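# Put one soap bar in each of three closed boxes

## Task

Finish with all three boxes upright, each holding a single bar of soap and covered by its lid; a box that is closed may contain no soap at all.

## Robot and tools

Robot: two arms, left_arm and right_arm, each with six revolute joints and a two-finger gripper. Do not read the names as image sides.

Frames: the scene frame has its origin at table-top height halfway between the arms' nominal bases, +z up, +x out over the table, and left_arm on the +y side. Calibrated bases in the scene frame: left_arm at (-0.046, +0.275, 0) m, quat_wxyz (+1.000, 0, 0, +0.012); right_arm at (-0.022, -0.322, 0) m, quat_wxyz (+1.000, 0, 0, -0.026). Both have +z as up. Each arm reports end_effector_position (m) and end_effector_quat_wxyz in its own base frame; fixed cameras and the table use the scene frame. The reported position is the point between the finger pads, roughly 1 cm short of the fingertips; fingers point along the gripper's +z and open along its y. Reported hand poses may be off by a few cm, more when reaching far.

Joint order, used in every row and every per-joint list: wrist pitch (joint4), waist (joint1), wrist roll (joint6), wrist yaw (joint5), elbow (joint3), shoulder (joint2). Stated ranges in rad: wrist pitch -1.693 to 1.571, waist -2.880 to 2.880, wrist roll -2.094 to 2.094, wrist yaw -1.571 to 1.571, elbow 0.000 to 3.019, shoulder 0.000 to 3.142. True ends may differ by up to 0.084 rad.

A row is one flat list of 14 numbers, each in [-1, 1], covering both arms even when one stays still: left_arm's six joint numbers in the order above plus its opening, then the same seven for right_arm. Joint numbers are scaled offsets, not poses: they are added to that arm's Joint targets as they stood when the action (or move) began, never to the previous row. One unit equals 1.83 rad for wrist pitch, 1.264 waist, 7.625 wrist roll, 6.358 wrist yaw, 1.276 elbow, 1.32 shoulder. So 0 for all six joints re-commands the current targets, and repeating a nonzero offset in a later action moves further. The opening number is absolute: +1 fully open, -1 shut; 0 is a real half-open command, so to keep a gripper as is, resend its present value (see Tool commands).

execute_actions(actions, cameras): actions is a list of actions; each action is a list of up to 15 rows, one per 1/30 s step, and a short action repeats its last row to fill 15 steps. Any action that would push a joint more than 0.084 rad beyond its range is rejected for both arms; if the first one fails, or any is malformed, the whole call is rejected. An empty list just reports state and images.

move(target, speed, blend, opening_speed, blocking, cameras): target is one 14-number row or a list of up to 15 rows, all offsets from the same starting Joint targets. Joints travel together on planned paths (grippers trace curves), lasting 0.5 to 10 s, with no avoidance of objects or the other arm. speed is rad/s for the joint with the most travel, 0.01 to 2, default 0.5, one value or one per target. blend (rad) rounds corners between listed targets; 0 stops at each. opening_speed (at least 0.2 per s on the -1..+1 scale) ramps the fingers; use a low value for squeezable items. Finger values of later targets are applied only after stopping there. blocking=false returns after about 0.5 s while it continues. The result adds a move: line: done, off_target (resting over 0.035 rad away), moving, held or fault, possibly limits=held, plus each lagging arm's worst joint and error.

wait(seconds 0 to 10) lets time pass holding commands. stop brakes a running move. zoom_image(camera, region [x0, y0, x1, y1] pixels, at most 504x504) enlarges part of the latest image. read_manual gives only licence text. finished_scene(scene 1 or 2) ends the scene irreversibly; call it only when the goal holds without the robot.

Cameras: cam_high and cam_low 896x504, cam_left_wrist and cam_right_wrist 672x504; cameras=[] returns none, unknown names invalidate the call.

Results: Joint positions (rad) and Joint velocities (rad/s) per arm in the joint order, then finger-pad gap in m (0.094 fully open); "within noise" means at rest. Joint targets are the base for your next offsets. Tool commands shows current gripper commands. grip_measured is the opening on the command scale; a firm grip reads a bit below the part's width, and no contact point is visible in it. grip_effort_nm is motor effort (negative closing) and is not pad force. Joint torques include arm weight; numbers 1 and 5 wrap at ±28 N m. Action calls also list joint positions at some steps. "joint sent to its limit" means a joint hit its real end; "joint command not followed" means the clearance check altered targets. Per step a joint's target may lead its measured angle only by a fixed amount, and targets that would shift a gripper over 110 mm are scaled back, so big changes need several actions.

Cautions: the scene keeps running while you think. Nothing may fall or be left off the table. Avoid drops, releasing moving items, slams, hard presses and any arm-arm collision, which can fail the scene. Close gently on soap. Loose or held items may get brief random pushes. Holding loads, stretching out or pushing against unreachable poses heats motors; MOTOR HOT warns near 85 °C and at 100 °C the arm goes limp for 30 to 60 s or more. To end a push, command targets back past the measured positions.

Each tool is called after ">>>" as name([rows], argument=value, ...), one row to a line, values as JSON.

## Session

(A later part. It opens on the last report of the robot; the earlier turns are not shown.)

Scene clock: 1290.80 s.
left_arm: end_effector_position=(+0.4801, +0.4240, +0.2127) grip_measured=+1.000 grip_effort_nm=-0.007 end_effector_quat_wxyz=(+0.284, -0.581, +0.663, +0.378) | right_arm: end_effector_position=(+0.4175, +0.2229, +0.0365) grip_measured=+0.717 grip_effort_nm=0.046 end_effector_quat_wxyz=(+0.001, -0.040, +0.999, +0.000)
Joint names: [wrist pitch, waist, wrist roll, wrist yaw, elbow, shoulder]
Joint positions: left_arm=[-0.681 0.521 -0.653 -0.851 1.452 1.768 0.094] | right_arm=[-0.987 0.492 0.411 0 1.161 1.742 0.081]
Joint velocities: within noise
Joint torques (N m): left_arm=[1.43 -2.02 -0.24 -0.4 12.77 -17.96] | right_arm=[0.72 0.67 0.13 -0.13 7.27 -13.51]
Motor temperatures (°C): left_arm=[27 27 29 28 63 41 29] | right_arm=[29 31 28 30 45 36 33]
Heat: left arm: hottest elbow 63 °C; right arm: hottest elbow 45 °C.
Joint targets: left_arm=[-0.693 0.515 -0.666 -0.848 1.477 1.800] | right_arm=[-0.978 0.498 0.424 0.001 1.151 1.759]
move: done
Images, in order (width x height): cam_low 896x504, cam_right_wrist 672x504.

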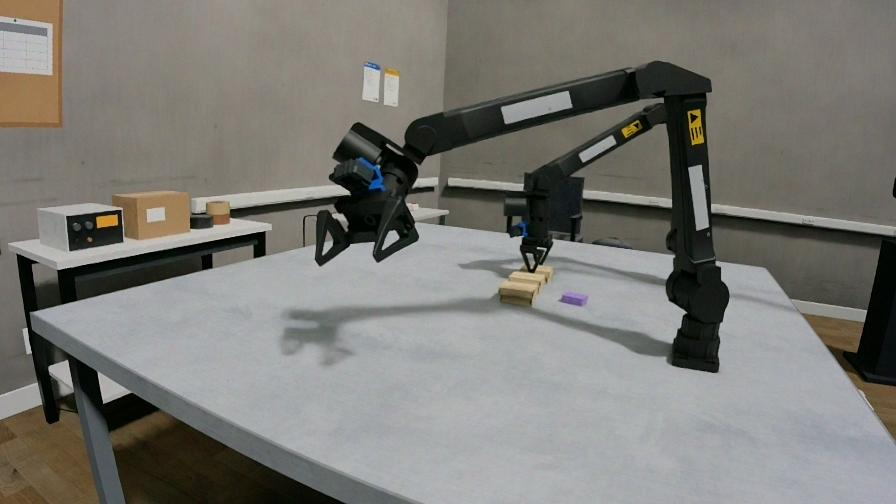

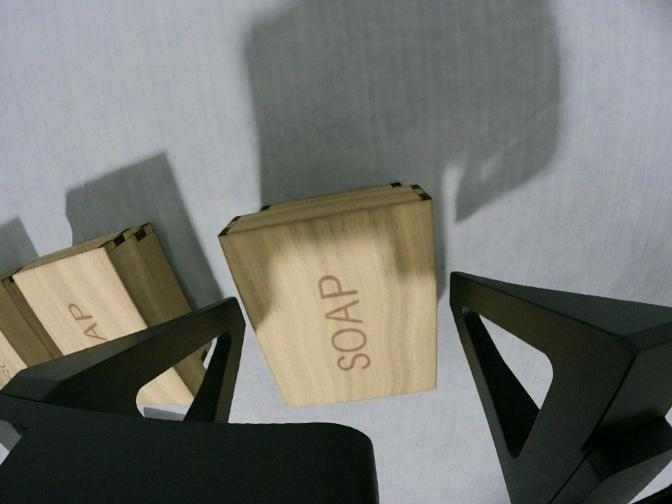

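>>> move([
  [0,0,0,0,0,0,1,0,0,0,0,0.04,-0.016,0.72],
  [0,0,0,0,0,0,1,-0.0475,0,0,0,0.0705,-0.056,0.72],
  [0,0,0,0,0,0,1,-0.0945,0,0,0,0.1136,-0.0795,0.72],
], speed=0.12, blend=[0.005,0.01,0], cameras=["cam_low","cam_high","cam_right_wrist"])

>>> zoom_image(camera="cam_low", region=[480, 250, 560, 310])

Scene clock: 1302.50 s.
left_arm: end_effector_position=(+0.4801, +0.4240, +0.2127) grip_measured=+1.000 grip_effort_nm=-0.007 end_effector_quat_wxyz=(+0.284, -0.581, +0.663, +0.378) | right_arm: end_effector_position=(+0.4188, +0.2237, +0.0980) grip_measured=+0.718 grip_effort_nm=0.056 end_effector_quat_wxyz=(+0.002, -0.040, +0.999, +0.001)
Joint names: [wrist pitch, waist, wrist roll, wrist yaw, elbow, shoulder]
Joint positions: left_arm=[-0.681 0.521 -0.653 -0.851 1.452 1.768 0.094] | right_arm=[-1.143 0.492 0.411 0 1.243 1.667 0.081]
Joint velocities: within noise
Joint torques (N m): left_arm=[1.42 -2.08 -0.24 -0.4 12.77 -17.96] | right_arm=[0.12 0.67 0.13 -0.13 13.35 -15.68]
Motor temperatures (°C): left_arm=[27 27 29 28 63 41 29] | right_arm=[29 31 28 30 45 37 32]
Heat: left arm: hottest elbow 63 °C; right arm: hottest elbow 45 °C.
Joint targets: left_arm=[-0.693 0.515 -0.666 -0.848 1.477 1.800] | right_arm=[-1.151 0.498 0.424 0.001 1.296 1.654]
move: off_target (right_arm); right_arm: the elbow is farthest, 0.053 rad from its target
Images, in order (width x height): cam_high 896x504, cam_low 896x504, cam_right_wrist 672x504.

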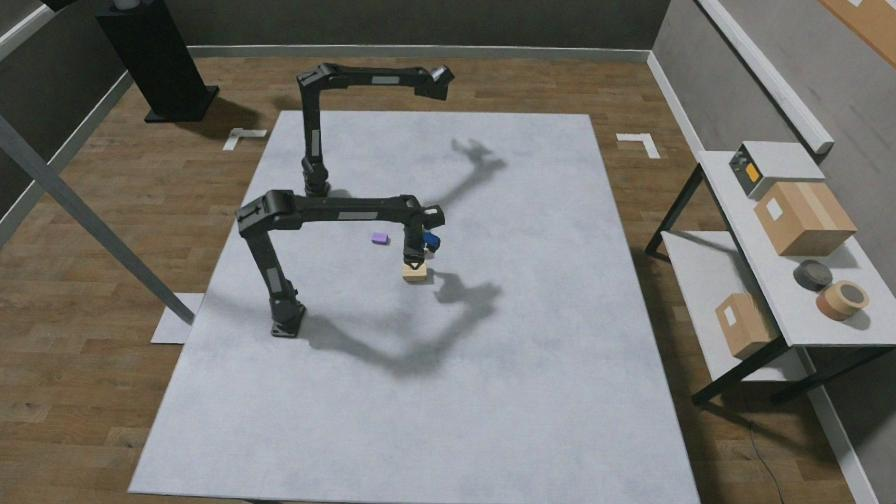

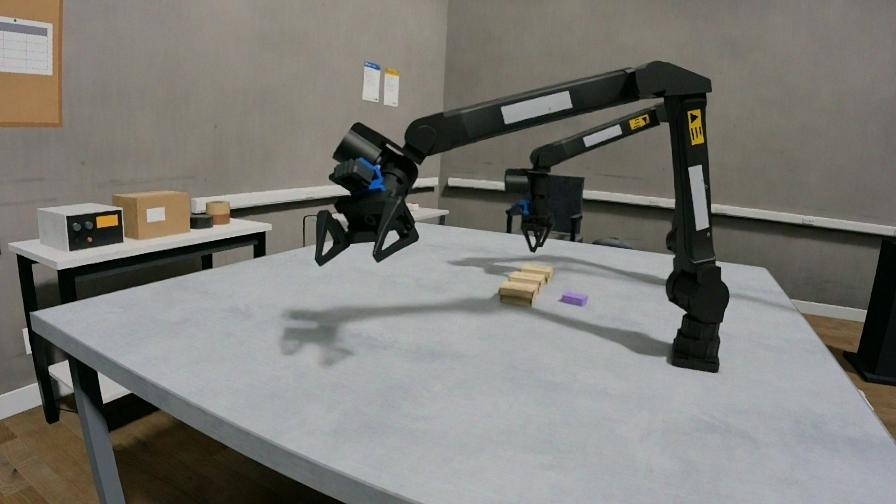

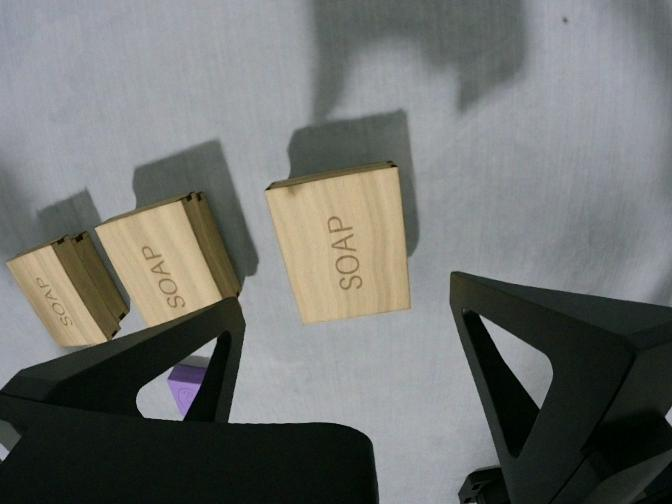

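Scaled by 6.300 from the camera's 896x504 image, which has a finer 1280x720 frame.

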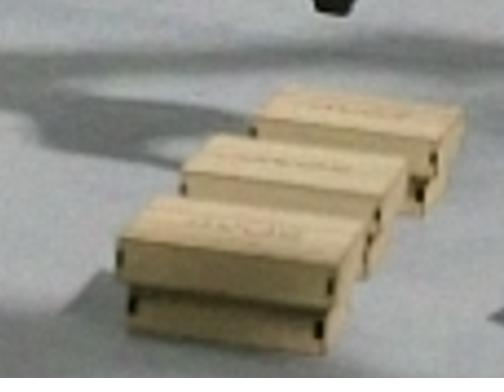

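All closed and level.

>>> finished_scene(scene=2)

The scene is finished: the task was done.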